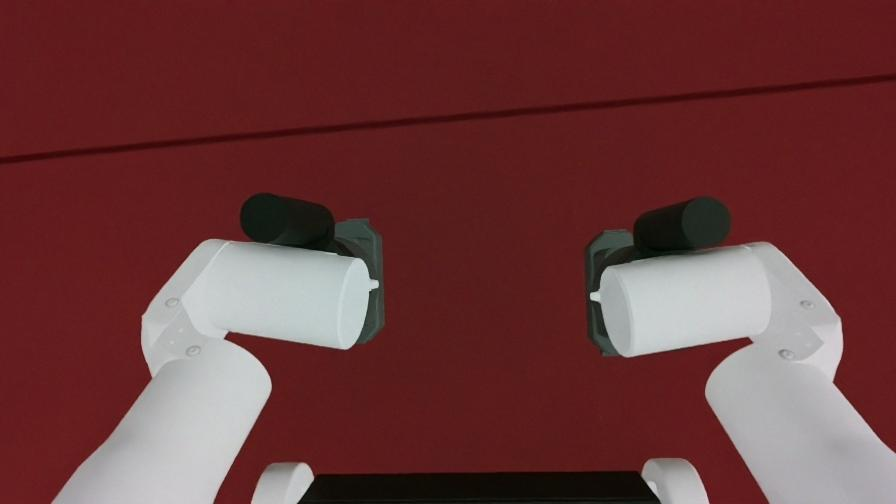

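Scene clock: 472.57 s.
Joint torques (N m): left_arm=[-6.4 -2.92 -1.09 -4.28 -0.25 -0.65 0.18] | right_arm=[-7.11 0.26 -2.17 -4.47 -0.29 -0.16 0.22]
External joint torques (N m): left_arm=[0.41 -1.55 -0.61 0.84 -0.39 -0.41 0.19] | right_arm=[-0.96 -0.44 -2.54 0.28 -0.32 0.01 0.21]
Wrist force (N): left_arm=[1.2 1.3 -7.4] | right_arm=[-0.4 1.0 -4.6]
Wrist torque (N m): left_arm=[-0.24 0.23 0.11] | right_arm=[-0.14 0.06 -0.10]
Wrist force, peak (N): left_arm=[1.2 0.7 -8.5] | right_arm=[-0.6 1.4 -5.0]
move: done
base_odometry: x=-0.020 y=+1.241 heading=-0.042
lidar_m: 0.83 1.47 1.86 4.14 1.76 1.19 1.10 1.13 1.46 3.21 1.27 1.06
base_status: not commanded
joint_positions: torso_squat_rad=+0.640 torso_shift_rad=+0.200 torso_pitch_rad=+0.950 torso_yaw_rad=+0.000 left_shoulder_pitch_rad=-0.993 left_shoulder_roll_rad=+0.078 left_shoulder_yaw_rad=+0.077 left_elbow_rad=-0.723 left_forearm_roll_rad=+0.063 left_wrist_pitch_rad=+0.658 left_hand_roll_rad=+0.161 left_gripper_m=+0.020 right_shoulder_pitch_rad=-0.982 right_shoulder_roll_rad=-0.091 right_shoulder_yaw_rad=-0.080 right_elbow_rad=-0.739 right_forearm_roll_rad=-0.085 right_wrist_pitch_rad=+0.665 right_hand_roll_rad=-0.138 right_gripper_m=+0.020 head_pan_rad=+0.000 head_tilt_rad=+0.600
joint_status: all done
wheel_motors_off: 0
motor_effort: left_wheel=-5(5) right_wheel=+5(6)
chest: x=+0.1352 y=+0.0001 z=+1.0108 quat_wxyz=(+0.889, +0.000, +0.457, +0.000) (m; base frame)
left_hand: x=+0.3817 y=+0.1192 z=+0.3431 quat_wxyz=(+0.998, -0.061, -0.025, -0.002) (m; base frame)
right_hand: x=+0.3815 y=-0.1268 z=+0.3431 quat_wxyz=(+0.998, +0.062, -0.025, +0.002) (m; base frame)
pictures: none

Scene clock: 473.77 s.
Joint torques (N m): left_arm=[-4.8 -2.93 -0.82 -6.58 0.1 -0.52 0.34] | right_arm=[-7 0.6 -2.08 -4.63 -0.37 -0.11 0.29]
External joint torques (N m): left_arm=[-0.04 -0.9 0.01 -0.4 -0.09 -0.38 0.35] | right_arm=[-0.85 -0.09 -2.45 0.11 -0.4 0.07 0.29]
Wrist force (N): left_arm=[0.7 1.0 -7.1] | right_arm=[-1.0 0.9 -4.4]
Wrist torque (N m): left_arm=[-0.16 0.13 0.07] | right_arm=[-0.13 -0.01 -0.13]
Wrist force, peak (N): left_arm=[0.4 1.5 -8.3] | right_arm=[-0.6 1.4 -5.1]
move: done
base_odometry: x=-0.020 y=+1.241 heading=-0.042
lidar_m: 0.83 1.47 1.87 4.15 1.76 1.19 1.11 1.15 1.47 3.21 1.28 1.07
base_status: not commanded
joint_positions: torso_squat_rad=+0.640 torso_shift_rad=+0.200 torso_pitch_rad=+0.950 torso_yaw_rad=+0.000 left_shoulder_pitch_rad=-0.812 left_shoulder_roll_rad=+0.044 left_shoulder_yaw_rad=+0.049 left_elbow_rad=-1.070 left_forearm_roll_rad=+0.036 left_wrist_pitch_rad=+0.879 left_hand_roll_rad=+0.166 left_gripper_m=+0.020 right_shoulder_pitch_rad=-0.982 right_shoulder_roll_rad=-0.091 right_shoulder_yaw_rad=-0.080 right_elbow_rad=-0.739 right_forearm_roll_rad=-0.085 right_wrist_pitch_rad=+0.665 right_hand_roll_rad=-0.138 right_gripper_m=+0.020 head_pan_rad=+0.000 head_tilt_rad=+0.600
joint_status: all done
wheel_motors_off: 0
motor_effort: left_wheel=-3(5) right_wheel=+3(6)
chest: x=+0.1352 y=+0.0001 z=+1.0108 quat_wxyz=(+0.889, +0.000, +0.457, +0.000) (m; base frame)
left_hand: x=+0.3549 y=+0.1191 z=+0.3699 quat_wxyz=(+0.998, -0.061, +0.000, +0.000) (m; base frame)
left_hand_status: reached (checked arc, planned for 0.8 s): 0 mm and 0.0 deg off.
right_hand: x=+0.3815 y=-0.1269 z=+0.3431 quat_wxyz=(+0.998, +0.061, -0.025, +0.002) (m; base frame)
pictures: none

Scene clock: 474.87 s.
Joint torques (N m): left_arm=[-5.27 -2.47 -0.6 -6.76 -0.04 -0.46 0.21] | right_arm=[-8.2 0.24 -1.91 -5.33 -0.16 -0.22 0.21]
External joint torques (N m): left_arm=[0.7 -0.75 0.14 -0.17 -0.22 -0.22 0.21] | right_arm=[-0.81 -0.07 -2.23 -0.16 -0.21 0.05 0.21]
Wrist force (N): left_arm=[0.4 1.1 -7.6] | right_arm=[-1.1 1.2 -4.4]
Wrist torque (N m): left_arm=[-0.23 0.15 0.05] | right_arm=[-0.18 -0.01 -0.07]
Wrist force, peak (N): left_arm=[1.1 1.1 -8.7] | right_arm=[-0.5 1.1 -5.3]
move: done
base_odometry: x=-0.020 y=+1.241 heading=-0.042
lidar_m: 0.84 1.48 1.88 4.14 1.77 1.18 1.11 1.15 1.46 3.21 1.26 1.06
base_status: not commanded
joint_positions: torso_squat_rad=+0.620 torso_shift_rad=+0.200 torso_pitch_rad=+0.900 torso_yaw_rad=+0.000 left_shoulder_pitch_rad=-0.812 left_shoulder_roll_rad=+0.044 left_shoulder_yaw_rad=+0.049 left_elbow_rad=-1.071 left_forearm_roll_rad=+0.036 left_wrist_pitch_rad=+0.879 left_hand_roll_rad=+0.166 left_gripper_m=+0.020 right_shoulder_pitch_rad=-0.982 right_shoulder_roll_rad=-0.091 right_shoulder_yaw_rad=-0.080 right_elbow_rad=-0.739 right_forearm_roll_rad=-0.085 right_wrist_pitch_rad=+0.665 right_hand_roll_rad=-0.138 right_gripper_m=+0.020 head_pan_rad=+0.000 head_tilt_rad=+0.600
joint_status: all done
wheel_motors_off: 0
motor_effort: left_wheel=-4(5) right_wheel=+2(5)
chest: x=+0.1276 y=+0.0001 z=+1.0312 quat_wxyz=(+0.900, +0.000, +0.435, +0.000) (m; base frame)
left_hand: x=+0.3791 y=+0.1190 z=+0.4022 quat_wxyz=(+0.998, -0.061, -0.025, -0.001) (m; base frame)
right_hand: x=+0.4069 y=-0.1269 z=+0.3767 quat_wxyz=(+0.997, +0.061, -0.050, +0.003) (m; base frame)
pictures: none

Scene clock: 476.00 s.
Joint torques (N m): left_arm=[-3.9 -3.18 -1.19 -7.69 0.09 -0.28 0.09] | right_arm=[-8 0.09 -1.95 -5.14 -0.29 -0.21 0.33]
External joint torques (N m): left_arm=[0.61 -1 -0.16 -0.5 -0.13 -0.14 0.09] | right_arm=[-0.62 -0.22 -2.27 0.04 -0.33 0.06 0.32]
Wrist force (N): left_arm=[1.2 0.4 -8.1] | right_arm=[-1.0 1.1 -4.6]
Wrist torque (N m): left_arm=[-0.15 0.21 0.16] | right_arm=[-0.19 0.01 -0.08]
Wrist force, peak (N): left_arm=[1.1 0.7 -8.8] | right_arm=[-1.2 1.2 -4.9]
move: done
base_odometry: x=-0.020 y=+1.241 heading=-0.042
lidar_m: 0.83 1.47 1.86 4.15 1.76 1.20 1.11 1.13 1.46 3.22 1.26 1.06
base_status: not commanded
joint_positions: torso_squat_rad=+0.620 torso_shift_rad=+0.200 torso_pitch_rad=+0.900 torso_yaw_rad=+0.000 left_shoulder_pitch_rad=-0.688 left_shoulder_roll_rad=+0.018 left_shoulder_yaw_rad=+0.025 left_elbow_rad=-1.316 left_forearm_roll_rad=+0.021 left_wrist_pitch_rad=+1.055 left_hand_roll_rad=+0.164 left_gripper_m=+0.020 right_shoulder_pitch_rad=-0.982 right_shoulder_roll_rad=-0.091 right_shoulder_yaw_rad=-0.080 right_elbow_rad=-0.739 right_forearm_roll_rad=-0.085 right_wrist_pitch_rad=+0.665 right_hand_roll_rad=-0.138 right_gripper_m=+0.020 head_pan_rad=+0.000 head_tilt_rad=+0.600
joint_status: all done
wheel_motors_off: 0
motor_effort: left_wheel=-3(4) right_wheel=+5(5)
chest: x=+0.1276 y=+0.0001 z=+1.0312 quat_wxyz=(+0.900, +0.000, +0.435, +0.000) (m; base frame)
left_hand: x=+0.3550 y=+0.1191 z=+0.4299 quat_wxyz=(+0.998, -0.061, +0.000, +0.000) (m; base frame)
left_hand_status: reached (checked arc, planned for 0.8 s): 0 mm and 0.0 deg off.
right_hand: x=+0.4069 y=-0.1269 z=+0.3767 quat_wxyz=(+0.997, +0.061, -0.050, +0.003) (m; base frame)
pictures: none

Scene clock: 477.43 s.
Joint torques (N m): left_arm=[-7.96 -2.09 -0.84 -8.59 0.01 -0.74 0.1] | right_arm=[-12.32 -0.78 -1.98 -6.78 -0.32 -0.68 0.23]
External joint torques (N m): left_arm=[1.04 -0.9 -0.17 -0.09 -0.15 -0.21 0.11] | right_arm=[-0.22 0.44 -2.09 -0.04 -0.43 -0.05 0.21]
Wrist force (N): left_arm=[-0.1 1.7 -8.0] | right_arm=[-1.8 0.9 -4.0]
Wrist torque (N m): left_arm=[-0.29 0.15 0.16] | right_arm=[-0.14 -0.04 -0.10]
Wrist force, peak (N): left_arm=[0.7 0.8 -8.7] | right_arm=[-1.0 0.9 -5.3]
move: done
base_odometry: x=-0.020 y=+1.241 heading=-0.042
lidar_m: 0.83 1.47 1.86 4.16 1.77 1.19 1.11 1.15 1.47 3.22 1.27 1.06
base_status: not commanded
joint_positions: torso_squat_rad=+0.530 torso_shift_rad=+0.150 torso_pitch_rad=+0.700 torso_yaw_rad=+0.000 left_shoulder_pitch_rad=-0.688 left_shoulder_roll_rad=+0.018 left_shoulder_yaw_rad=+0.025 left_elbow_rad=-1.316 left_forearm_roll_rad=+0.021 left_wrist_pitch_rad=+1.055 left_hand_roll_rad=+0.164 left_gripper_m=+0.020 right_shoulder_pitch_rad=-0.982 right_shoulder_roll_rad=-0.091 right_shoulder_yaw_rad=-0.080 right_elbow_rad=-0.739 right_forearm_roll_rad=-0.085 right_wrist_pitch_rad=+0.665 right_hand_roll_rad=-0.138 right_gripper_m=+0.020 head_pan_rad=+0.000 head_tilt_rad=+0.600
joint_status: all done
wheel_motors_off: 0
motor_effort: left_wheel=-3(7) right_wheel=+5(8)
chest: x=+0.0615 y=+0.0001 z=+1.1144 quat_wxyz=(+0.939, +0.000, +0.343, +0.000) (m; base frame)
left_hand: x=+0.4041 y=+0.1191 z=+0.5704 quat_wxyz=(+0.993, -0.061, -0.100, -0.006) (m; base frame)
right_hand: x=+0.4655 y=-0.1269 z=+0.5285 quat_wxyz=(+0.987, +0.061, -0.149, +0.009) (m; base frame)
pictures: none

Scene clock: 478.57 s.
Joint torques (N m): left_arm=[-7.12 -2.3 -1.43 -9.1 0.41 -0.43 0.23] | right_arm=[-12.87 -0.84 -1.9 -6.95 -0.17 -0.55 0.33]
External joint torques (N m): left_arm=[1.03 -0.78 -0.64 -0.64 0.16 -0.29 0.23] | right_arm=[-0.78 0.38 -2.01 -0.2 -0.28 0.08 0.32]
Wrist force (N): left_arm=[0.7 1.5 -7.2] | right_arm=[-1.8 1.3 -3.8]
Wrist torque (N m): left_arm=[-0.29 0.16 0.07] | right_arm=[-0.20 0.00 -0.09]
Wrist force, peak (N): left_arm=[0.6 0.7 -8.3] | right_arm=[-2.4 0.7 -4.8]
move: done
base_odometry: x=-0.020 y=+1.241 heading=-0.042
lidar_m: 0.83 1.47 1.87 4.14 1.76 1.19 1.12 1.14 1.47 3.22 1.26 1.06
base_status: not commanded
joint_positions: torso_squat_rad=+0.530 torso_shift_rad=+0.150 torso_pitch_rad=+0.700 torso_yaw_rad=+0.000 left_shoulder_pitch_rad=-0.639 left_shoulder_roll_rad=+0.006 left_shoulder_yaw_rad=+0.014 left_elbow_rad=-1.465 left_forearm_roll_rad=+0.045 left_wrist_pitch_rad=+1.353 left_hand_roll_rad=+0.175 left_gripper_m=+0.020 right_shoulder_pitch_rad=-0.982 right_shoulder_roll_rad=-0.091 right_shoulder_yaw_rad=-0.080 right_elbow_rad=-0.739 right_forearm_roll_rad=-0.085 right_wrist_pitch_rad=+0.665 right_hand_roll_rad=-0.138 right_gripper_m=+0.020 head_pan_rad=+0.000 head_tilt_rad=+0.600
joint_status: all done
wheel_motors_off: 0
motor_effort: left_wheel=-3(4) right_wheel=+3(5)
chest: x=+0.0616 y=+0.0001 z=+1.1144 quat_wxyz=(+0.939, +0.000, +0.343, +0.000) (m; base frame)
left_hand: x=+0.3551 y=+0.1191 z=+0.5900 quat_wxyz=(+0.998, -0.061, +0.000, +0.000) (m; base frame)
left_hand_status: reached (checked arc, planned for 0.8 s): 0 mm and 0.0 deg off.
right_hand: x=+0.4655 y=-0.1269 z=+0.5285 quat_wxyz=(+0.987, +0.061, -0.149, +0.009) (m; base frame)
pictures: none

Scene clock: 480.10 s.
Joint torques (N m): left_arm=[-10.47 -1.9 -0.76 -9.31 0.38 -0.77 0.26] | right_arm=[-16.91 -2.11 -1.83 -8.38 -0.19 -0.9 0.22]
External joint torques (N m): left_arm=[1.68 -1.3 -0.36 -0.03 0.2 -0.24 0.27] | right_arm=[-0.59 0.6 -1.74 -0.33 -0.36 0.07 0.2]
Wrist force (N): left_arm=[0.0 0.9 -7.6] | right_arm=[-3.1 1.5 -3.8]
Wrist torque (N m): left_arm=[-0.19 0.19 0.12] | right_arm=[-0.24 -0.09 -0.09]
Wrist force, peak (N): left_arm=[1.2 1.6 -8.6] | right_arm=[-4.0 1.2 -4.0]
move: done
base_odometry: x=-0.020 y=+1.241 heading=-0.042
lidar_m: 0.83 1.47 1.87 4.14 1.78 1.19 1.12 1.15 1.47 3.22 1.27 1.06
base_status: not commanded
joint_positions: torso_squat_rad=+0.430 torso_shift_rad=+0.100 torso_pitch_rad=+0.500 torso_yaw_rad=+0.000 left_shoulder_pitch_rad=-0.639 left_shoulder_roll_rad=+0.006 left_shoulder_yaw_rad=+0.014 left_elbow_rad=-1.465 left_forearm_roll_rad=+0.045 left_wrist_pitch_rad=+1.353 left_hand_roll_rad=+0.175 left_gripper_m=+0.020 right_shoulder_pitch_rad=-0.982 right_shoulder_roll_rad=-0.091 right_shoulder_yaw_rad=-0.080 right_elbow_rad=-0.739 right_forearm_roll_rad=-0.085 right_wrist_pitch_rad=+0.665 right_hand_roll_rad=-0.138 right_gripper_m=+0.020 head_pan_rad=+0.000 head_tilt_rad=+0.600
joint_status: all done
wheel_motors_off: 0
motor_effort: left_wheel=-4(8) right_wheel=+4(9)
chest: x=-0.0162 y=+0.0001 z=+1.1852 quat_wxyz=(+0.969, +0.000, +0.247, +0.000) (m; base frame)
left_hand: x=+0.3757 y=+0.1191 z=+0.7296 quat_wxyz=(+0.993, -0.061, -0.100, -0.006) (m; base frame)
right_hand: x=+0.4961 y=-0.1269 z=+0.6912 quat_wxyz=(+0.967, +0.060, -0.247, +0.015) (m; base frame)
pictures: none

Scene clock: 481.23 s.
Joint torques (N m): left_arm=[-12.07 -0.37 1.24 -7.83 0.5 -0.27 0.25] | right_arm=[-17.01 -2.41 -2.25 -8.48 -0.2 -0.97 0.2]
External joint torques (N m): left_arm=[1.22 -0.32 1.53 1.11 0.24 -0.12 0.25] | right_arm=[-0.68 0.3 -2.15 -0.42 -0.38 0 0.18]
Wrist force (N): left_arm=[0.9 0.7 -8.1] | right_arm=[-3.4 0.8 -3.6]
Wrist torque (N m): left_arm=[-0.20 0.19 0.05] | right_arm=[-0.11 -0.15 -0.11]
Wrist force, peak (N): left_arm=[0.1 1.0 -8.5] | right_arm=[-3.6 1.3 -4.2]
move: done
base_odometry: x=-0.020 y=+1.241 heading=-0.042
lidar_m: 0.84 1.46 1.87 4.15 1.77 1.20 1.11 1.14 1.48 3.21 1.26 1.06
base_status: not commanded
joint_positions: torso_squat_rad=+0.430 torso_shift_rad=+0.100 torso_pitch_rad=+0.500 torso_yaw_rad=+0.000 left_shoulder_pitch_rad=-0.730 left_shoulder_roll_rad=+0.016 left_shoulder_yaw_rad=+0.049 left_elbow_rad=-1.415 left_forearm_roll_rad=+0.089 left_wrist_pitch_rad=+1.583 left_hand_roll_rad=+0.192 left_gripper_m=+0.020 right_shoulder_pitch_rad=-0.982 right_shoulder_roll_rad=-0.091 right_shoulder_yaw_rad=-0.080 right_elbow_rad=-0.739 right_forearm_roll_rad=-0.085 right_wrist_pitch_rad=+0.665 right_hand_roll_rad=-0.138 right_gripper_m=+0.020 head_pan_rad=+0.000 head_tilt_rad=+0.600
joint_status: all done
wheel_motors_off: 0
motor_effort: left_wheel=-4(4) right_wheel=+4(6)
chest: x=-0.0162 y=+0.0001 z=+1.1852 quat_wxyz=(+0.969, +0.000, +0.247, +0.000) (m; base frame)
left_hand: x=+0.3550 y=+0.1188 z=+0.7403 quat_wxyz=(+0.998, -0.061, -0.001, +0.000) (m; base frame)
left_hand_status: reached (checked arc, planned for 0.8 s): 0 mm and 0.1 deg off.
right_hand: x=+0.4961 y=-0.1269 z=+0.6912 quat_wxyz=(+0.967, +0.060, -0.247, +0.015) (m; base frame)
pictures: none

Scene clock: 482.57 s.
Joint torques (N m): left_arm=[-13.56 -0.05 1.7 -8.38 0.53 -0.55 0.25] | right_arm=[-18.47 -3.04 -1.87 -9.02 -0.25 -1.12 0.27]
External joint torques (N m): left_arm=[1.49 -0.54 1.81 0.81 0.32 -0.2 0.26] | right_arm=[-0.27 0.37 -1.67 -0.43 -0.46 0.01 0.24]
Wrist force (N): left_arm=[0.5 0.3 -7.4] | right_arm=[-4.0 1.0 -3.6]
Wrist torque (N m): left_arm=[-0.11 0.19 0.09] | right_arm=[-0.16 -0.18 -0.07]
Wrist force, peak (N): left_arm=[1.8 1.0 -8.3] | right_arm=[-4.0 0.9 -4.0]
move: done
base_odometry: x=-0.020 y=+1.241 heading=-0.042
lidar_m: 0.82 1.46 1.86 4.14 1.75 1.19 1.12 1.15 1.46 3.23 1.27 1.04
base_status: not commanded
joint_positions: torso_squat_rad=+0.350 torso_shift_rad=+0.050 torso_pitch_rad=+0.400 torso_yaw_rad=+0.000 left_shoulder_pitch_rad=-0.730 left_shoulder_roll_rad=+0.017 left_shoulder_yaw_rad=+0.049 left_elbow_rad=-1.415 left_forearm_roll_rad=+0.089 left_wrist_pitch_rad=+1.583 left_hand_roll_rad=+0.192 left_gripper_m=+0.020 right_shoulder_pitch_rad=-0.982 right_shoulder_roll_rad=-0.091 right_shoulder_yaw_rad=-0.080 right_elbow_rad=-0.739 right_forearm_roll_rad=-0.085 right_wrist_pitch_rad=+0.665 right_hand_roll_rad=-0.138 right_gripper_m=+0.020 head_pan_rad=+0.000 head_tilt_rad=+0.600
joint_status: all done
wheel_motors_off: 0
motor_effort: left_wheel=-3(7) right_wheel=+4(8)
chest: x=-0.0747 y=+0.0001 z=+1.2222 quat_wxyz=(+0.980, +0.000, +0.199, +0.000) (m; base frame)
left_hand: x=+0.3391 y=+0.1189 z=+0.8167 quat_wxyz=(+0.997, -0.061, -0.051, -0.003) (m; base frame)
right_hand: x=+0.4844 y=-0.1269 z=+0.7819 quat_wxyz=(+0.954, +0.059, -0.295, +0.018) (m; base frame)
pictures: none

Scene clock: 483.70 s.
Joint torques (N m): left_arm=[-15.13 1.05 1.36 -8.1 0.41 -0.5 -0.31] | right_arm=[-18.62 -3.05 -2.22 -9.26 -0.04 -1.06 0.32]
External joint torques (N m): left_arm=[2.21 -0.89 1.26 0.79 0.15 -0.36 -0.31] | right_arm=[-0.42 0.36 -2.01 -0.68 -0.24 0.07 0.29]
Wrist force (N): left_arm=[1.5 0.9 -7.6] | right_arm=[-3.8 1.2 -3.8]
Wrist torque (N m): left_arm=[-0.19 0.26 0.17] | right_arm=[-0.19 -0.10 -0.08]
Wrist force, peak (N): left_arm=[0.8 1.3 -8.5] | right_arm=[-4.2 0.8 -3.5]
move: done
base_odometry: x=-0.020 y=+1.241 heading=-0.042
lidar_m: 0.84 1.47 1.88 4.15 1.77 1.19 1.12 1.15 1.46 3.21 1.27 1.06
base_status: not commanded
joint_positions: torso_squat_rad=+0.350 torso_shift_rad=+0.050 torso_pitch_rad=+0.400 torso_yaw_rad=+0.000 left_shoulder_pitch_rad=-0.901 left_shoulder_roll_rad=+0.048 left_shoulder_yaw_rad=+0.103 left_elbow_rad=-1.108 left_forearm_roll_rad=+0.126 left_wrist_pitch_rad=+1.541 left_hand_roll_rad=+0.183 left_gripper_m=+0.020 right_shoulder_pitch_rad=-0.982 right_shoulder_roll_rad=-0.091 right_shoulder_yaw_rad=-0.080 right_elbow_rad=-0.739 right_forearm_roll_rad=-0.085 right_wrist_pitch_rad=+0.665 right_hand_roll_rad=-0.138 right_gripper_m=+0.020 head_pan_rad=+0.000 head_tilt_rad=+0.600
joint_status: all done
wheel_motors_off: 0
motor_effort: left_wheel=-4(5) right_wheel=+6(7)
chest: x=-0.0747 y=+0.0001 z=+1.2222 quat_wxyz=(+0.980, +0.000, +0.199, +0.000) (m; base frame)
left_hand: x=+0.3551 y=+0.1189 z=+0.8002 quat_wxyz=(+0.998, -0.061, +0.000, +0.000) (m; base frame)
left_hand_status: reached (checked arc, planned for 0.8 s): 0 mm and 0.0 deg off.
right_hand: x=+0.4844 y=-0.1269 z=+0.7819 quat_wxyz=(+0.954, +0.059, -0.295, +0.018) (m; base frame)
pictures: none

>>> move(
  target={"side": "left", "x": 0.355, "y": 0.165, "z": 0.88, "quat_wxyz": [0.99813, -0.06105, 0, 0]},
  min_time_s=1,
)

>>> move(
  base={"turn_rad_s": 0.1, "for_s": 0.7},
  joints={"right_shoulder_pitch_rad": -0.901, "right_shoulder_roll_rad": -0.1, "right_shoulder_yaw_rad": -0.103, "right_elbow_rad": -1.108, "right_forearm_roll_rad": -0.126, "right_wrist_pitch_rad": 1.541, "right_hand_roll_rad": -0.183},
  min_time_s=1.5,
)

>>> move(
  target={"side": "right", "x": 0.355, "y": -0.165, "z": 0.88, "quat_wxyz": [0.99813, 0.06105, 0, 0]},
  min_time_s=1,
)

>>> move(
  base={"x_m_s": 0.2, "for_s": 2.0},
)

>>> move(
  base={"turn_rad_s": -0.1, "for_s": 0.7},
  cameras=["all"],
)

Scene clock: 492.30 s.
Joint torques (N m): left_arm=[-14.58 2.63 1.78 -8.96 0.46 -0.34 -0.36] | right_arm=[-18.54 -3.03 -2.1 -9.22 -0.04 -1.17 0.33]
External joint torques (N m): left_arm=[2.5 -1.21 1.25 -0.12 0.21 -0.2 -0.35] | right_arm=[-0.34 0.38 -1.9 -0.63 -0.25 -0.04 0.3]
Wrist force (N): left_arm=[1.5 1.6 -7.8] | right_arm=[-4.2 1.3 -3.3]
Wrist torque (N m): left_arm=[-0.29 0.30 0.17] | right_arm=[-0.20 -0.20 -0.11]
Wrist force, peak (N): left_arm=[1.9 1.8 -8.6] | right_arm=[-4.3 1.0 -3.9]
move: done
base_odometry: x=-0.020 y=+1.241 heading=-0.042
lidar_m: 0.83 1.47 1.88 4.15 1.76 1.19 1.10 1.15 1.47 3.21 1.27 1.07
base_status: not commanded
joint_positions: torso_squat_rad=+0.350 torso_shift_rad=+0.050 torso_pitch_rad=+0.400 torso_yaw_rad=+0.000 left_shoulder_pitch_rad=-0.875 left_shoulder_roll_rad=+0.124 left_shoulder_yaw_rad=+0.164 left_elbow_rad=-1.438 left_forearm_roll_rad=+0.177 left_wrist_pitch_rad=+1.866 left_hand_roll_rad=+0.143 left_gripper_m=+0.020 right_shoulder_pitch_rad=-0.982 right_shoulder_roll_rad=-0.091 right_shoulder_yaw_rad=-0.080 right_elbow_rad=-0.739 right_forearm_roll_rad=-0.085 right_wrist_pitch_rad=+0.665 right_hand_roll_rad=-0.138 right_gripper_m=+0.020 head_pan_rad=+0.000 head_tilt_rad=+0.600
joint_status: all done
wheel_motors_off: 0
motor_effort: left_wheel=-4(5) right_wheel=+6(7)
chest: x=-0.0747 y=+0.0001 z=+1.2222 quat_wxyz=(+0.980, +0.000, +0.199, +0.000) (m; base frame)
left_hand: x=+0.3552 y=+0.1650 z=+0.8799 quat_wxyz=(+0.998, -0.061, +0.000, +0.000) (m; base frame)
left_hand_status: reached (checked arc, planned for 1.0 s): 0 mm and 0.0 deg off.
right_hand: x=+0.4844 y=-0.1269 z=+0.7819 quat_wxyz=(+0.954, +0.059, -0.295, +0.018) (m; base frame)
pictures: none

Scene clock: 494.10 s.
Joint torques (N m): left_arm=[-15.19 2.68 1.77 -9.09 0.47 -0.39 -0.25] | right_arm=[-16.15 -3.88 -2.43 -9.56 -0.27 -0.08 -0.28]
External joint torques (N m): left_arm=[1.89 -1.15 1.24 -0.25 0.22 -0.26 -0.25] | right_arm=[0.65 -0.59 -2.12 -1.27 -0.37 0.02 -0.28]
Wrist force (N): left_arm=[1.0 1.2 -6.9] | right_arm=[0.1 1.6 -4.3]
Wrist torque (N m): left_arm=[-0.19 0.21 0.19] | right_arm=[-0.19 0.12 0.11]
Wrist force, peak (N): left_arm=[2.0 1.7 -7.9] | right_arm=[-4.0 0.8 -3.7]
move: done
base_odometry: x=-0.021 y=+1.241 heading=+0.027
lidar_m: 0.82 1.47 1.98 4.39 1.64 1.17 1.11 1.17 1.56 3.98 1.27 1.07
base_status: done (sent for 0.7 of 0.7 s)
joint_positions: torso_squat_rad=+0.350 torso_shift_rad=+0.050 torso_pitch_rad=+0.400 torso_yaw_rad=+0.000 left_shoulder_pitch_rad=-0.875 left_shoulder_roll_rad=+0.124 left_shoulder_yaw_rad=+0.164 left_elbow_rad=-1.438 left_forearm_roll_rad=+0.177 left_wrist_pitch_rad=+1.866 left_hand_roll_rad=+0.143 left_gripper_m=+0.020 right_shoulder_pitch_rad=-0.901 right_shoulder_roll_rad=-0.100 right_shoulder_yaw_rad=-0.103 right_elbow_rad=-1.108 right_forearm_roll_rad=-0.126 right_wrist_pitch_rad=+1.541 right_hand_roll_rad=-0.183 right_gripper_m=+0.020 head_pan_rad=+0.000 head_tilt_rad=+0.600
joint_status: all done
wheel_motors_off: 0
motor_effort: left_wheel=-11(26) right_wheel=+23(33)
chest: x=-0.0747 y=+0.0001 z=+1.2222 quat_wxyz=(+0.980, +0.000, +0.199, +0.000) (m; base frame)
left_hand: x=+0.3551 y=+0.1650 z=+0.8799 quat_wxyz=(+0.998, -0.061, +0.000, +0.000) (m; base frame)
right_hand: x=+0.3636 y=-0.1498 z=+0.8018 quat_wxyz=(+0.999, +0.039, -0.008, -0.011) (m; base frame)
pictures: none

Scene clock: 495.43 s.
Joint torques (N m): left_arm=[-15.01 2.63 1.83 -9.17 0.41 -0.38 -0.19] | right_arm=[-15.64 -4.62 -2.3 -9.4 -0.29 -0.05 0.15]
External joint torques (N m): left_arm=[2.07 -1.2 1.29 -0.32 0.16 -0.24 -0.19] | right_arm=[0.78 -0.56 -1.82 -1.14 -0.3 0.03 0.15]
Wrist force (N): left_arm=[1.6 0.7 -7.9] | right_arm=[0.0 1.2 -4.8]
Wrist torque (N m): left_arm=[-0.14 0.25 0.13] | right_arm=[-0.19 0.10 -0.08]
Wrist force, peak (N): left_arm=[1.0 1.1 -8.4] | right_arm=[-0.5 1.0 -5.3]
move: done
base_odometry: x=-0.021 y=+1.241 heading=+0.027
lidar_m: 0.83 1.48 1.98 4.39 1.62 1.17 1.10 1.16 1.55 3.97 1.25 1.06
base_status: not commanded
joint_positions: torso_squat_rad=+0.350 torso_shift_rad=+0.050 torso_pitch_rad=+0.400 torso_yaw_rad=+0.000 left_shoulder_pitch_rad=-0.875 left_shoulder_roll_rad=+0.124 left_shoulder_yaw_rad=+0.164 left_elbow_rad=-1.438 left_forearm_roll_rad=+0.177 left_wrist_pitch_rad=+1.866 left_hand_roll_rad=+0.143 left_gripper_m=+0.020 right_shoulder_pitch_rad=-0.873 right_shoulder_roll_rad=-0.132 right_shoulder_yaw_rad=-0.155 right_elbow_rad=-1.439 right_forearm_roll_rad=-0.188 right_wrist_pitch_rad=+1.865 right_hand_roll_rad=-0.151 right_gripper_m=+0.020 head_pan_rad=+0.000 head_tilt_rad=+0.600
joint_status: all done
wheel_motors_off: 0
motor_effort: left_wheel=-10(12) right_wheel=+24(26)
chest: x=-0.0747 y=+0.0001 z=+1.2222 quat_wxyz=(+0.980, +0.000, +0.199, +0.000) (m; base frame)
left_hand: x=+0.3552 y=+0.1650 z=+0.8799 quat_wxyz=(+0.998, -0.061, +0.000, +0.000) (m; base frame)
right_hand: x=+0.3550 y=-0.1648 z=+0.8800 quat_wxyz=(+0.998, +0.061, +0.000, +0.000) (m; base frame)
right_hand_status: reached (checked arc, planned for 1.0 s): 0 mm and 0.0 deg off.
pictures: none

Scene clock: 498.40 s.
Joint torques (N m): left_arm=[-14.97 2.75 1.8 -8.91 0.46 -0.34 -0.25] | right_arm=[-16.54 -4.63 -2.31 -9.36 -0.26 0.1 0.28]
External joint torques (N m): left_arm=[2.11 -1.08 1.27 -0.06 0.21 -0.21 -0.25] | right_arm=[-0.13 -0.57 -1.84 -1.1 -0.26 0.18 0.28]
Wrist force (N): left_arm=[0.9 1.0 -8.1] | right_arm=[-0.7 0.3 -4.9]
Wrist torque (N m): left_arm=[-0.21 0.16 0.21] | right_arm=[-0.07 0.01 -0.08]
Wrist force, peak (N): left_arm=[1.8 0.6 -8.8] | right_arm=[-0.1 1.7 -5.4]
move: done
base_odometry: x=+0.379 y=+1.252 heading=+0.027
lidar_m: 0.43 1.07 1.42 3.73 2.21 1.59 1.50 1.58 2.11 1.11 0.77 0.88
base_status: done (sent for 2 of 2 s)
joint_positions: torso_squat_rad=+0.350 torso_shift_rad=+0.050 torso_pitch_rad=+0.400 torso_yaw_rad=+0.000 left_shoulder_pitch_rad=-0.875 left_shoulder_roll_rad=+0.124 left_shoulder_yaw_rad=+0.164 left_elbow_rad=-1.438 left_forearm_roll_rad=+0.177 left_wrist_pitch_rad=+1.866 left_hand_roll_rad=+0.143 left_gripper_m=+0.020 right_shoulder_pitch_rad=-0.873 right_shoulder_roll_rad=-0.132 right_shoulder_yaw_rad=-0.155 right_elbow_rad=-1.439 right_forearm_roll_rad=-0.188 right_wrist_pitch_rad=+1.865 right_hand_roll_rad=-0.151 right_gripper_m=+0.020 head_pan_rad=+0.000 head_tilt_rad=+0.600
joint_status: not commanded
wheel_motors_off: 0
motor_effort: left_wheel=+4(32) right_wheel=-3(57)
chest: x=-0.0746 y=+0.0001 z=+1.2222 quat_wxyz=(+0.980, +0.000, +0.199, +0.000) (m; base frame)
left_hand: x=+0.3552 y=+0.1650 z=+0.8798 quat_wxyz=(+0.998, -0.061, +0.000, +0.000) (m; base frame)
right_hand: x=+0.3550 y=-0.1648 z=+0.8798 quat_wxyz=(+0.998, +0.061, +0.000, +0.000) (m; base frame)
pictures: none

Scene clock: 499.67 s.
Joint torques (N m): left_arm=[-14.98 2.99 2.05 -8.93 0.45 -0.35 -0.34] | right_arm=[-16.52 -4.3 -2.4 -9.29 -0.27 -0.07 0.22]
External joint torques (N m): left_arm=[2.1 -0.84 1.52 -0.09 0.2 -0.21 -0.34] | right_arm=[-0.11 -0.24 -1.92 -1.03 -0.28 0.01 0.22]
Wrist force (N): left_arm=[1.7 1.0 -7.2] | right_arm=[0.0 1.1 -4.4]
Wrist torque (N m): left_arm=[-0.21 0.32 0.16] | right_arm=[-0.19 0.13 -0.10]
Wrist force, peak (N): left_arm=[1.5 1.3 -8.4] | right_arm=[-0.6 1.0 -5.1]
move: done
base_odometry: x=+0.380 y=+1.252 heading=-0.042
lidar_m: 0.43 0.43 1.35 3.02 2.40 1.62 1.52 1.56 1.98 1.41 0.77 0.84
base_status: done (sent for 0.7 of 0.7 s)
joint_positions: torso_squat_rad=+0.350 torso_shift_rad=+0.050 torso_pitch_rad=+0.400 torso_yaw_rad=+0.000 left_shoulder_pitch_rad=-0.875 left_shoulder_roll_rad=+0.124 left_shoulder_yaw_rad=+0.164 left_elbow_rad=-1.438 left_forearm_roll_rad=+0.177 left_wrist_pitch_rad=+1.866 left_hand_roll_rad=+0.143 left_gripper_m=+0.020 right_shoulder_pitch_rad=-0.873 right_shoulder_roll_rad=-0.132 right_shoulder_yaw_rad=-0.155 right_elbow_rad=-1.439 right_forearm_roll_rad=-0.188 right_wrist_pitch_rad=+1.865 right_hand_roll_rad=-0.151 right_gripper_m=+0.020 head_pan_rad=+0.000 head_tilt_rad=+0.600
joint_status: not commanded
wheel_motors_off: 0
motor_effort: left_wheel=+9(26) right_wheel=-25(31)
chest: x=-0.0746 y=+0.0001 z=+1.2222 quat_wxyz=(+0.980, +0.000, +0.199, +0.000) (m; base frame)
left_hand: x=+0.3552 y=+0.1650 z=+0.8798 quat_wxyz=(+0.998, -0.061, +0.000, +0.000) (m; base frame)
right_hand: x=+0.3550 y=-0.1648 z=+0.8798 quat_wxyz=(+0.998, +0.061, +0.000, +0.000) (m; base frame)
pictures: head_camera, left_wrist_camera, right_wrist_camera
camera_calibration:
head_camera: T_world_to_cam=[[-0.0105429, -0.999504, -0.0296704, 0.040836], [-0.809164, 0.0259606, -0.587009, 0.891306], [0.587489, 0.0178194, -0.809036, 1.06221], [0, 0, 0, 1]] pos_world=[0.0976054, -0.00125112, 1.38378]
left_wrist_camera: T_world_to_cam=[[0.999596, 0.0253523, -0.012842, -0.348449], [0.0281783, -0.825433, 0.563797, -0.340791], [0.00369336, -0.563931, -0.825814, 0.890808], [0, 0, 0, 1]] pos_world=[0.354621, 0.229889, 0.923304]
right_wrist_camera: T_world_to_cam=[[-0.999249, -0.0260403, -0.0287051, 0.374418], [-0.038131, 0.793098, 0.6079, -0.363484], [0.00693608, 0.608538, -0.793495, 0.868216], [0, 0, 0, 1]] pos_world=[0.354254, -0.230314, 0.920635]

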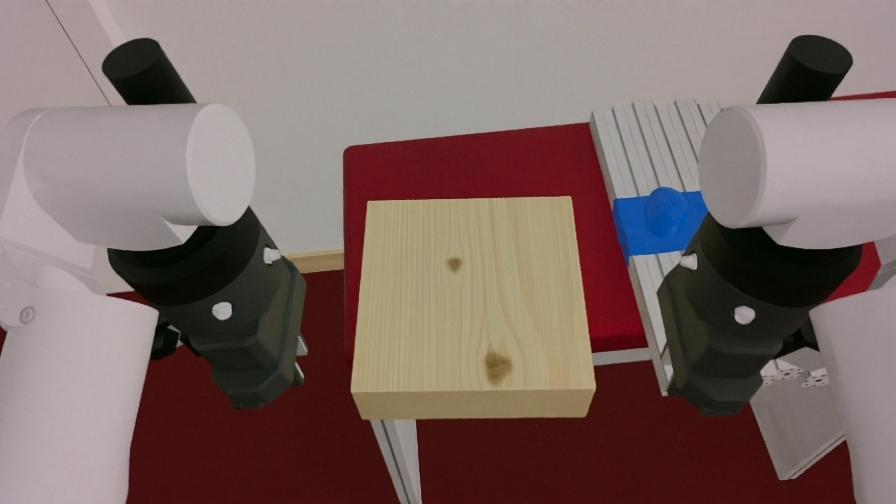

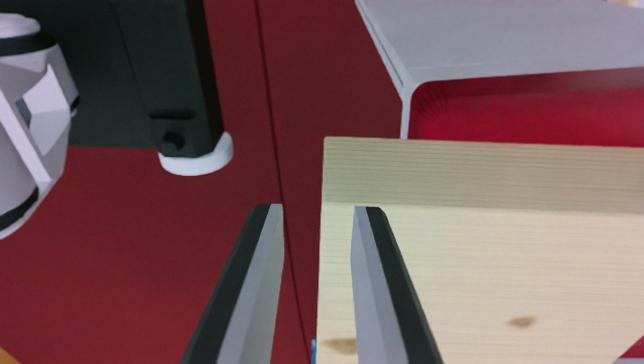

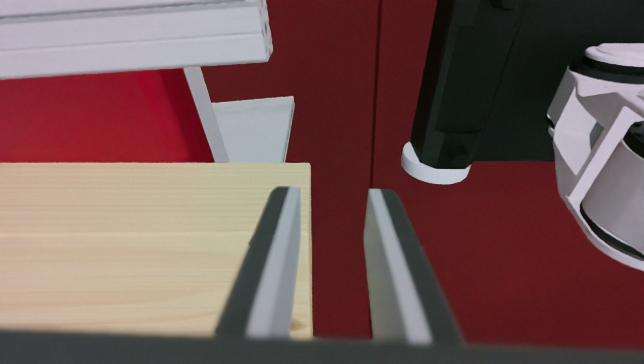

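>>> move(
  base={"x_m_s": 0.1, "for_s": 1.15},
  cameras=["all"],
)

Scene clock: 502.93 s.
Joint torques (N m): left_arm=[-15.12 2.46 1.84 -9.04 0.33 -0.34 -0.29] | right_arm=[-16.72 -4.41 -2.44 -9.38 -0.28 -0.06 0.22]
External joint torques (N m): left_arm=[1.96 -1.37 1.31 -0.19 0.08 -0.21 -0.29] | right_arm=[-0.32 -0.35 -1.97 -1.12 -0.28 0.02 0.22]
Wrist force (N): left_arm=[0.9 1.5 -7.6] | right_arm=[0.1 1.3 -4.3]
Wrist torque (N m): left_arm=[-0.26 0.17 0.18] | right_arm=[-0.19 0.10 -0.09]
Wrist force, peak (N): left_arm=[1.9 1.6 -8.1] | right_arm=[-0.2 0.9 -5.3]
move: done
base_odometry: x=+0.496 y=+1.247 heading=-0.042
lidar_m: 0.49 0.31 1.19 2.69 2.59 1.75 1.63 1.68 2.14 1.09 0.70 0.81
base_status: done (sent for 1.17 of 1.17 s)
joint_positions: torso_squat_rad=+0.350 torso_shift_rad=+0.050 torso_pitch_rad=+0.400 torso_yaw_rad=+0.000 left_shoulder_pitch_rad=-0.875 left_shoulder_roll_rad=+0.124 left_shoulder_yaw_rad=+0.164 left_elbow_rad=-1.438 left_forearm_roll_rad=+0.177 left_wrist_pitch_rad=+1.866 left_hand_roll_rad=+0.143 left_gripper_m=+0.020 right_shoulder_pitch_rad=-0.873 right_shoulder_roll_rad=-0.132 right_shoulder_yaw_rad=-0.155 right_elbow_rad=-1.439 right_forearm_roll_rad=-0.188 right_wrist_pitch_rad=+1.865 right_hand_roll_rad=-0.151 right_gripper_m=+0.020 head_pan_rad=+0.000 head_tilt_rad=+0.600
joint_status: not commanded
wheel_motors_off: 0
motor_effort: left_wheel=-3(34) right_wheel=+2(37)
chest: x=-0.0746 y=+0.0001 z=+1.2222 quat_wxyz=(+0.980, +0.000, +0.199, +0.000) (m; base frame)
left_hand: x=+0.3552 y=+0.1650 z=+0.8798 quat_wxyz=(+0.998, -0.061, +0.000, +0.000) (m; base frame)
right_hand: x=+0.3550 y=-0.1648 z=+0.8798 quat_wxyz=(+0.998, +0.061, +0.001, +0.000) (m; base frame)
pictures: head_camera, left_wrist_camera, right_wrist_camera
camera_calibration:
head_camera: T_world_to_cam=[[-0.0105464, -0.999504, -0.0296728, 0.0408397], [-0.809164, 0.0259649, -0.587009, 0.891306], [0.587488, 0.0178194, -0.809036, 1.06221], [0, 0, 0, 1]] pos_world=[0.0976054, -0.00125111, 1.38378]
left_wrist_camera: T_world_to_cam=[[0.999596, 0.0253523, -0.012842, -0.34845], [0.0281783, -0.825433, 0.563797, -0.340734], [0.00369336, -0.563931, -0.825814, 0.890726], [0, 0, 0, 1]] pos_world=[0.354621, 0.229889, 0.923204]
right_wrist_camera: T_world_to_cam=[[-0.999252, -0.0259605, -0.0286451, 0.374379], [-0.0380311, 0.7931, 0.607903, -0.363462], [0.006937, 0.608538, -0.793494, 0.868136], [0, 0, 0, 1]] pos_world=[0.354254, -0.230313, 0.920535]

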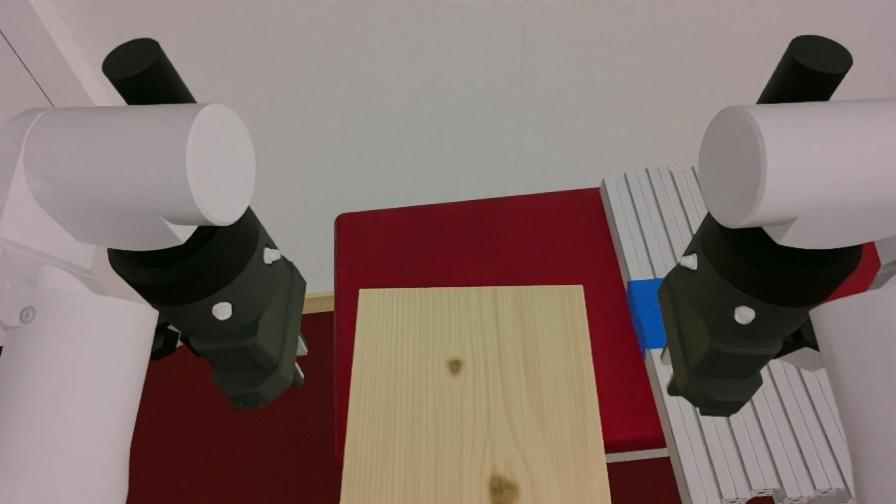

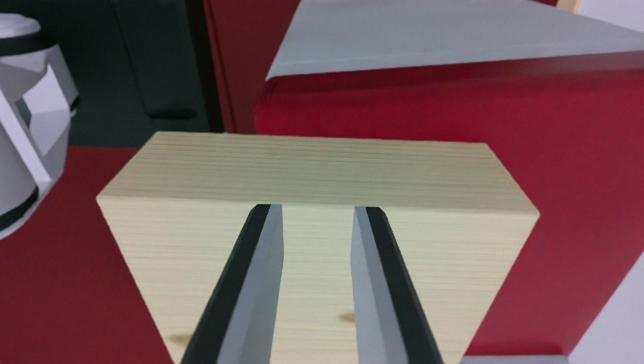

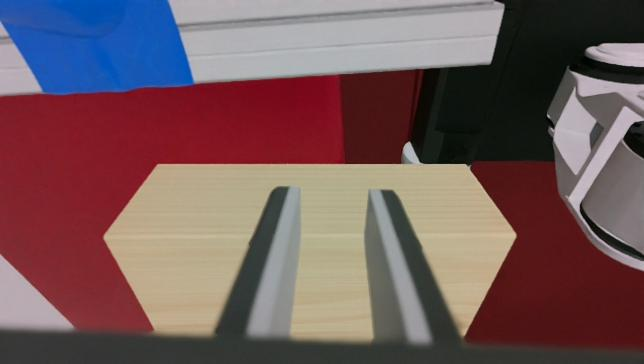

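>>> move(
  target={"side": "left", "x": 0.355, "y": 0.155, "z": 0.80, "quat_wxyz": [0.99813, -0.06105, 0, 0]},
  min_time_s=1,
)

>>> move(
  target={"side": "right", "x": 0.355, "y": -0.155, "z": 0.80, "quat_wxyz": [0.99813, 0.06105, 0, 0]},
  min_time_s=1,
  cameras=["left_wrist_camera", "right_wrist_camera"],
)

>>> move(
  joints={"left_shoulder_pitch_rad": -0.893, "left_shoulder_roll_rad": 0.063, "left_shoulder_yaw_rad": 0.106, "left_elbow_rad": -1.118, "left_forearm_roll_rad": 0.138, "left_wrist_pitch_rad": 1.546, "left_hand_roll_rad": 0.172, "right_shoulder_pitch_rad": -0.893, "right_shoulder_roll_rad": -0.063, "right_shoulder_yaw_rad": -0.106, "right_elbow_rad": -1.118, "right_forearm_roll_rad": -0.138, "right_wrist_pitch_rad": 1.546, "right_hand_roll_rad": -0.172},
  min_time_s=1.5,
  cameras=["all"],
)

Scene clock: 507.33 s.
Joint torques (N m): left_arm=[-15 1.9 0.12 -8.35 0.04 -0.35 -0.23] | right_arm=[-16.87 -4.5 -2.39 -9.23 -0.27 0.08 0.21]
External joint torques (N m): left_arm=[1.95 -1.35 -0.21 0.55 -0.22 -0.22 -0.23] | right_arm=[-0.47 -0.44 -1.91 -0.97 -0.28 0.16 0.21]
Wrist force (N): left_arm=[0.5 1.1 -7.7] | right_arm=[-0.5 1.0 -4.9]
Wrist torque (N m): left_arm=[-0.18 0.10 0.18] | right_arm=[-0.16 0.01 -0.07]
Wrist force, peak (N): left_arm=[0.9 1.0 -8.8] | right_arm=[-0.1 0.8 -5.4]
move: done
base_odometry: x=+0.496 y=+1.247 heading=-0.042
lidar_m: 0.50 0.32 1.20 2.70 2.58 1.76 1.62 1.67 2.15 1.08 0.70 0.82
base_status: not commanded
joint_positions: torso_squat_rad=+0.350 torso_shift_rad=+0.050 torso_pitch_rad=+0.400 torso_yaw_rad=+0.000 left_shoulder_pitch_rad=-0.866 left_shoulder_roll_rad=+0.098 left_shoulder_yaw_rad=+0.147 left_elbow_rad=-1.151 left_forearm_roll_rad=+0.152 left_wrist_pitch_rad=+1.564 left_hand_roll_rad=+0.114 left_gripper_m=+0.020 right_shoulder_pitch_rad=-0.873 right_shoulder_roll_rad=-0.132 right_shoulder_yaw_rad=-0.155 right_elbow_rad=-1.439 right_forearm_roll_rad=-0.188 right_wrist_pitch_rad=+1.865 right_hand_roll_rad=-0.151 right_gripper_m=+0.020 head_pan_rad=+0.000 head_tilt_rad=+0.600
joint_status: all done
wheel_motors_off: 0
motor_effort: left_wheel=-4(5) right_wheel=+2(5)
chest: x=-0.0746 y=+0.0001 z=+1.2222 quat_wxyz=(+0.980, +0.000, +0.199, +0.000) (m; base frame)
left_hand: x=+0.3548 y=+0.1551 z=+0.8005 quat_wxyz=(+0.998, -0.061, -0.001, +0.000) (m; base frame)
left_hand_status: reached (checked arc, planned for 1.0 s): 1 mm and 0.1 deg off.
right_hand: x=+0.3550 y=-0.1648 z=+0.8798 quat_wxyz=(+0.998, +0.061, +0.001, +0.000) (m; base frame)
pictures: none

Scene clock: 508.67 s.
Joint torques (N m): left_arm=[-15.11 1.83 0.05 -8.03 -0.06 -0.41 -0.24] | right_arm=[-15.72 -1.89 0.28 -8.82 0.09 0.04 0.2]
External joint torques (N m): left_arm=[1.84 -1.43 -0.28 0.87 -0.32 -0.27 -0.24] | right_arm=[0.54 1.6 0.55 -0.53 0.08 0.12 0.2]
Wrist force (N): left_arm=[1.0 1.5 -7.6] | right_arm=[-0.3 0.9 -4.6]
Wrist torque (N m): left_arm=[-0.27 0.22 0.19] | right_arm=[-0.14 0.09 -0.11]
Wrist force, peak (N): left_arm=[1.5 0.0 -8.3] | right_arm=[0.3 1.0 -5.2]
move: done
base_odometry: x=+0.496 y=+1.247 heading=-0.042
lidar_m: 0.50 0.32 1.20 2.71 2.58 1.73 1.63 1.66 2.14 1.07 0.70 0.82
base_status: not commanded
joint_positions: torso_squat_rad=+0.350 torso_shift_rad=+0.050 torso_pitch_rad=+0.400 torso_yaw_rad=+0.000 left_shoulder_pitch_rad=-0.866 left_shoulder_roll_rad=+0.098 left_shoulder_yaw_rad=+0.147 left_elbow_rad=-1.151 left_forearm_roll_rad=+0.152 left_wrist_pitch_rad=+1.564 left_hand_roll_rad=+0.114 left_gripper_m=+0.020 right_shoulder_pitch_rad=-0.865 right_shoulder_roll_rad=-0.105 right_shoulder_yaw_rad=-0.137 right_elbow_rad=-1.151 right_forearm_roll_rad=-0.163 right_wrist_pitch_rad=+1.563 right_hand_roll_rad=-0.121 right_gripper_m=+0.020 head_pan_rad=+0.000 head_tilt_rad=+0.600
joint_status: all done
wheel_motors_off: 0
motor_effort: left_wheel=-4(4) right_wheel=+3(5)
chest: x=-0.0746 y=+0.0001 z=+1.2222 quat_wxyz=(+0.980, +0.000, +0.199, +0.000) (m; base frame)
left_hand: x=+0.3548 y=+0.1551 z=+0.8005 quat_wxyz=(+0.998, -0.061, -0.001, +0.000) (m; base frame)
right_hand: x=+0.3547 y=-0.1552 z=+0.8004 quat_wxyz=(+0.998, +0.061, -0.001, +0.000) (m; base frame)
right_hand_status: reached (checked arc, planned for 1.0 s): 1 mm and 0.1 deg off.
pictures: left_wrist_camera, right_wrist_camera
camera_calibration:
left_wrist_camera: T_world_to_cam=[[0.999608, 0.0261913, -0.00989954, -0.351291], [0.0272099, -0.825289, 0.564055, -0.304143], [0.00660336, -0.564104, -0.825678, 0.818631], [0, 0, 0, 1]] pos_world=[0.354023, 0.219988, 0.844001]
right_wrist_camera: T_world_to_cam=[[-0.999195, -0.0247992, -0.031519, 0.374625], [-0.0388567, 0.793201, 0.607719, -0.322491], [0.00992998, 0.608455, -0.793526, 0.798252], [0, 0, 0, 1]] pos_world=[0.353866, -0.22061, 0.841226]

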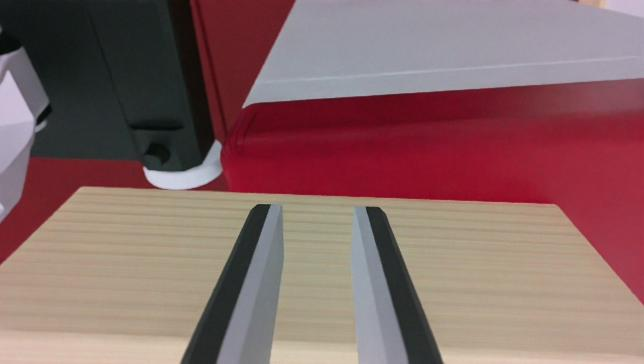

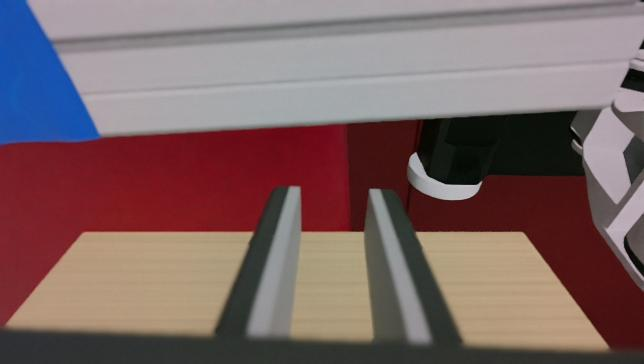

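Scene clock: 510.47 s.
Joint torques (N m): left_arm=[-17.72 -3.79 -1.18 -8 1.73 -1.59 0.29] | right_arm=[-18.83 -0.34 1.3 -8.27 0.31 -0.26 -0.36]
External joint torques (N m): left_arm=[-0.46 -6.07 -1.39 0.89 1.47 -1.45 0.29] | right_arm=[-2.24 2.13 1.36 0.01 0.3 -0.17 -0.36]
Wrist force (N): left_arm=[-0.4 8.1 -3.4] | right_arm=[-0.3 0.9 -4.7]
Wrist torque (N m): left_arm=[-0.09 0.33 -0.05] | right_arm=[-0.13 0.07 0.09]
Wrist force, peak (N): left_arm=[-1.0 10.1 -3.1] | right_arm=[-0.3 1.3 -5.1]
move: done
base_odometry: x=+0.496 y=+1.247 heading=-0.042
lidar_m: 0.50 0.32 1.18 2.69 2.59 1.75 1.63 1.68 2.13 1.07 0.70 0.83
base_status: not commanded
joint_positions: torso_squat_rad=+0.350 torso_shift_rad=+0.050 torso_pitch_rad=+0.400 torso_yaw_rad=+0.000 left_shoulder_pitch_rad=-0.893 left_shoulder_roll_rad=+0.064 left_shoulder_yaw_rad=+0.107 left_elbow_rad=-1.118 left_forearm_roll_rad=+0.138 left_wrist_pitch_rad=+1.546 left_hand_roll_rad=+0.172 left_gripper_m=+0.020 right_shoulder_pitch_rad=-0.892 right_shoulder_roll_rad=-0.063 right_shoulder_yaw_rad=-0.106 right_elbow_rad=-1.118 right_forearm_roll_rad=-0.138 right_wrist_pitch_rad=+1.546 right_hand_roll_rad=-0.172 right_gripper_m=+0.020 head_pan_rad=+0.000 head_tilt_rad=+0.600
joint_status: all done
wheel_motors_off: 0
motor_effort: left_wheel=-3(4) right_wheel=+3(4)
chest: x=-0.0746 y=+0.0001 z=+1.2222 quat_wxyz=(+0.980, +0.000, +0.199, +0.000) (m; base frame)
left_hand: x=+0.3551 y=+0.1279 z=+0.8000 quat_wxyz=(+0.998, -0.061, +0.000, +0.001) (m; base frame)
right_hand: x=+0.3549 y=-0.1270 z=+0.7999 quat_wxyz=(+0.998, +0.061, +0.000, +0.000) (m; base frame)
pictures: head_camera, left_wrist_camera, right_wrist_camera
camera_calibration:
head_camera: T_world_to_cam=[[-0.0104854, -0.999502, -0.0297521, 0.0410431], [-0.809165, 0.0259621, -0.587007, 0.8913], [0.587488, 0.0179193, -0.809035, 1.06221], [0, 0, 0, 1]] pos_world=[0.0976054, -0.00115137, 1.38378]
left_wrist_camera: T_world_to_cam=[[0.999568, 0.0269086, -0.0118262, -0.349579], [0.0288951, -0.825871, 0.563119, -0.326157], [0.00538578, -0.563217, -0.826291, 0.803676], [0, 0, 0, 1]] pos_world=[0.354523, 0.192688, 0.843602]
right_wrist_camera: T_world_to_cam=[[-0.999258, -0.024924, -0.029359, 0.373681], [-0.0376417, 0.793221, 0.607769, -0.34502], [0.00814014, 0.608424, -0.793571, 0.781366], [0, 0, 0, 1]] pos_world=[0.354057, -0.192411, 0.840733]

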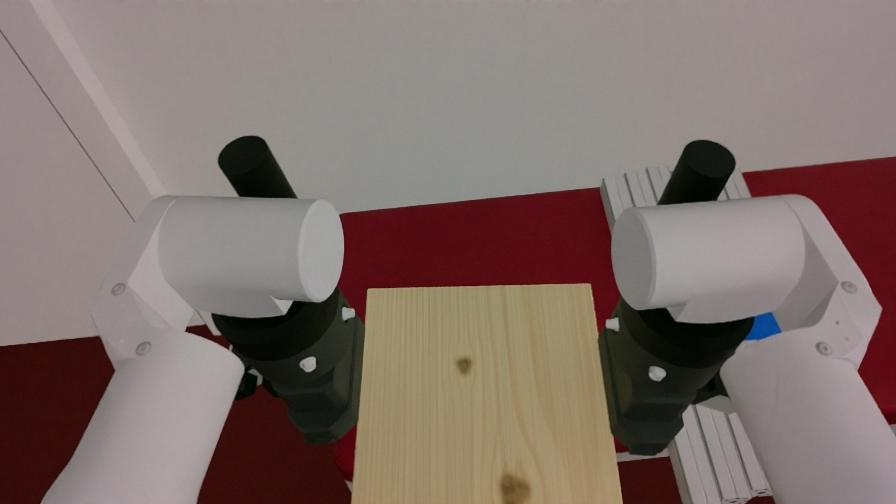

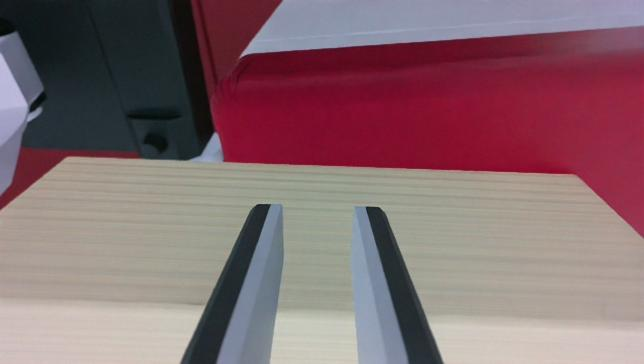

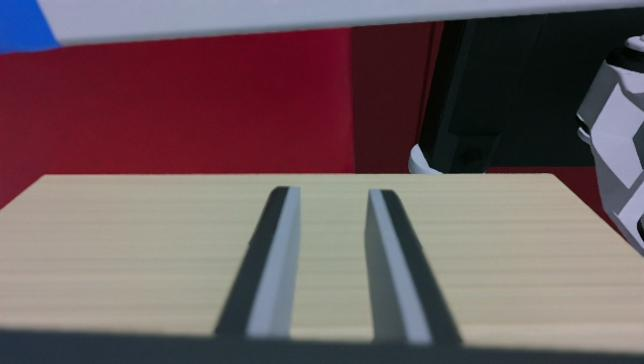

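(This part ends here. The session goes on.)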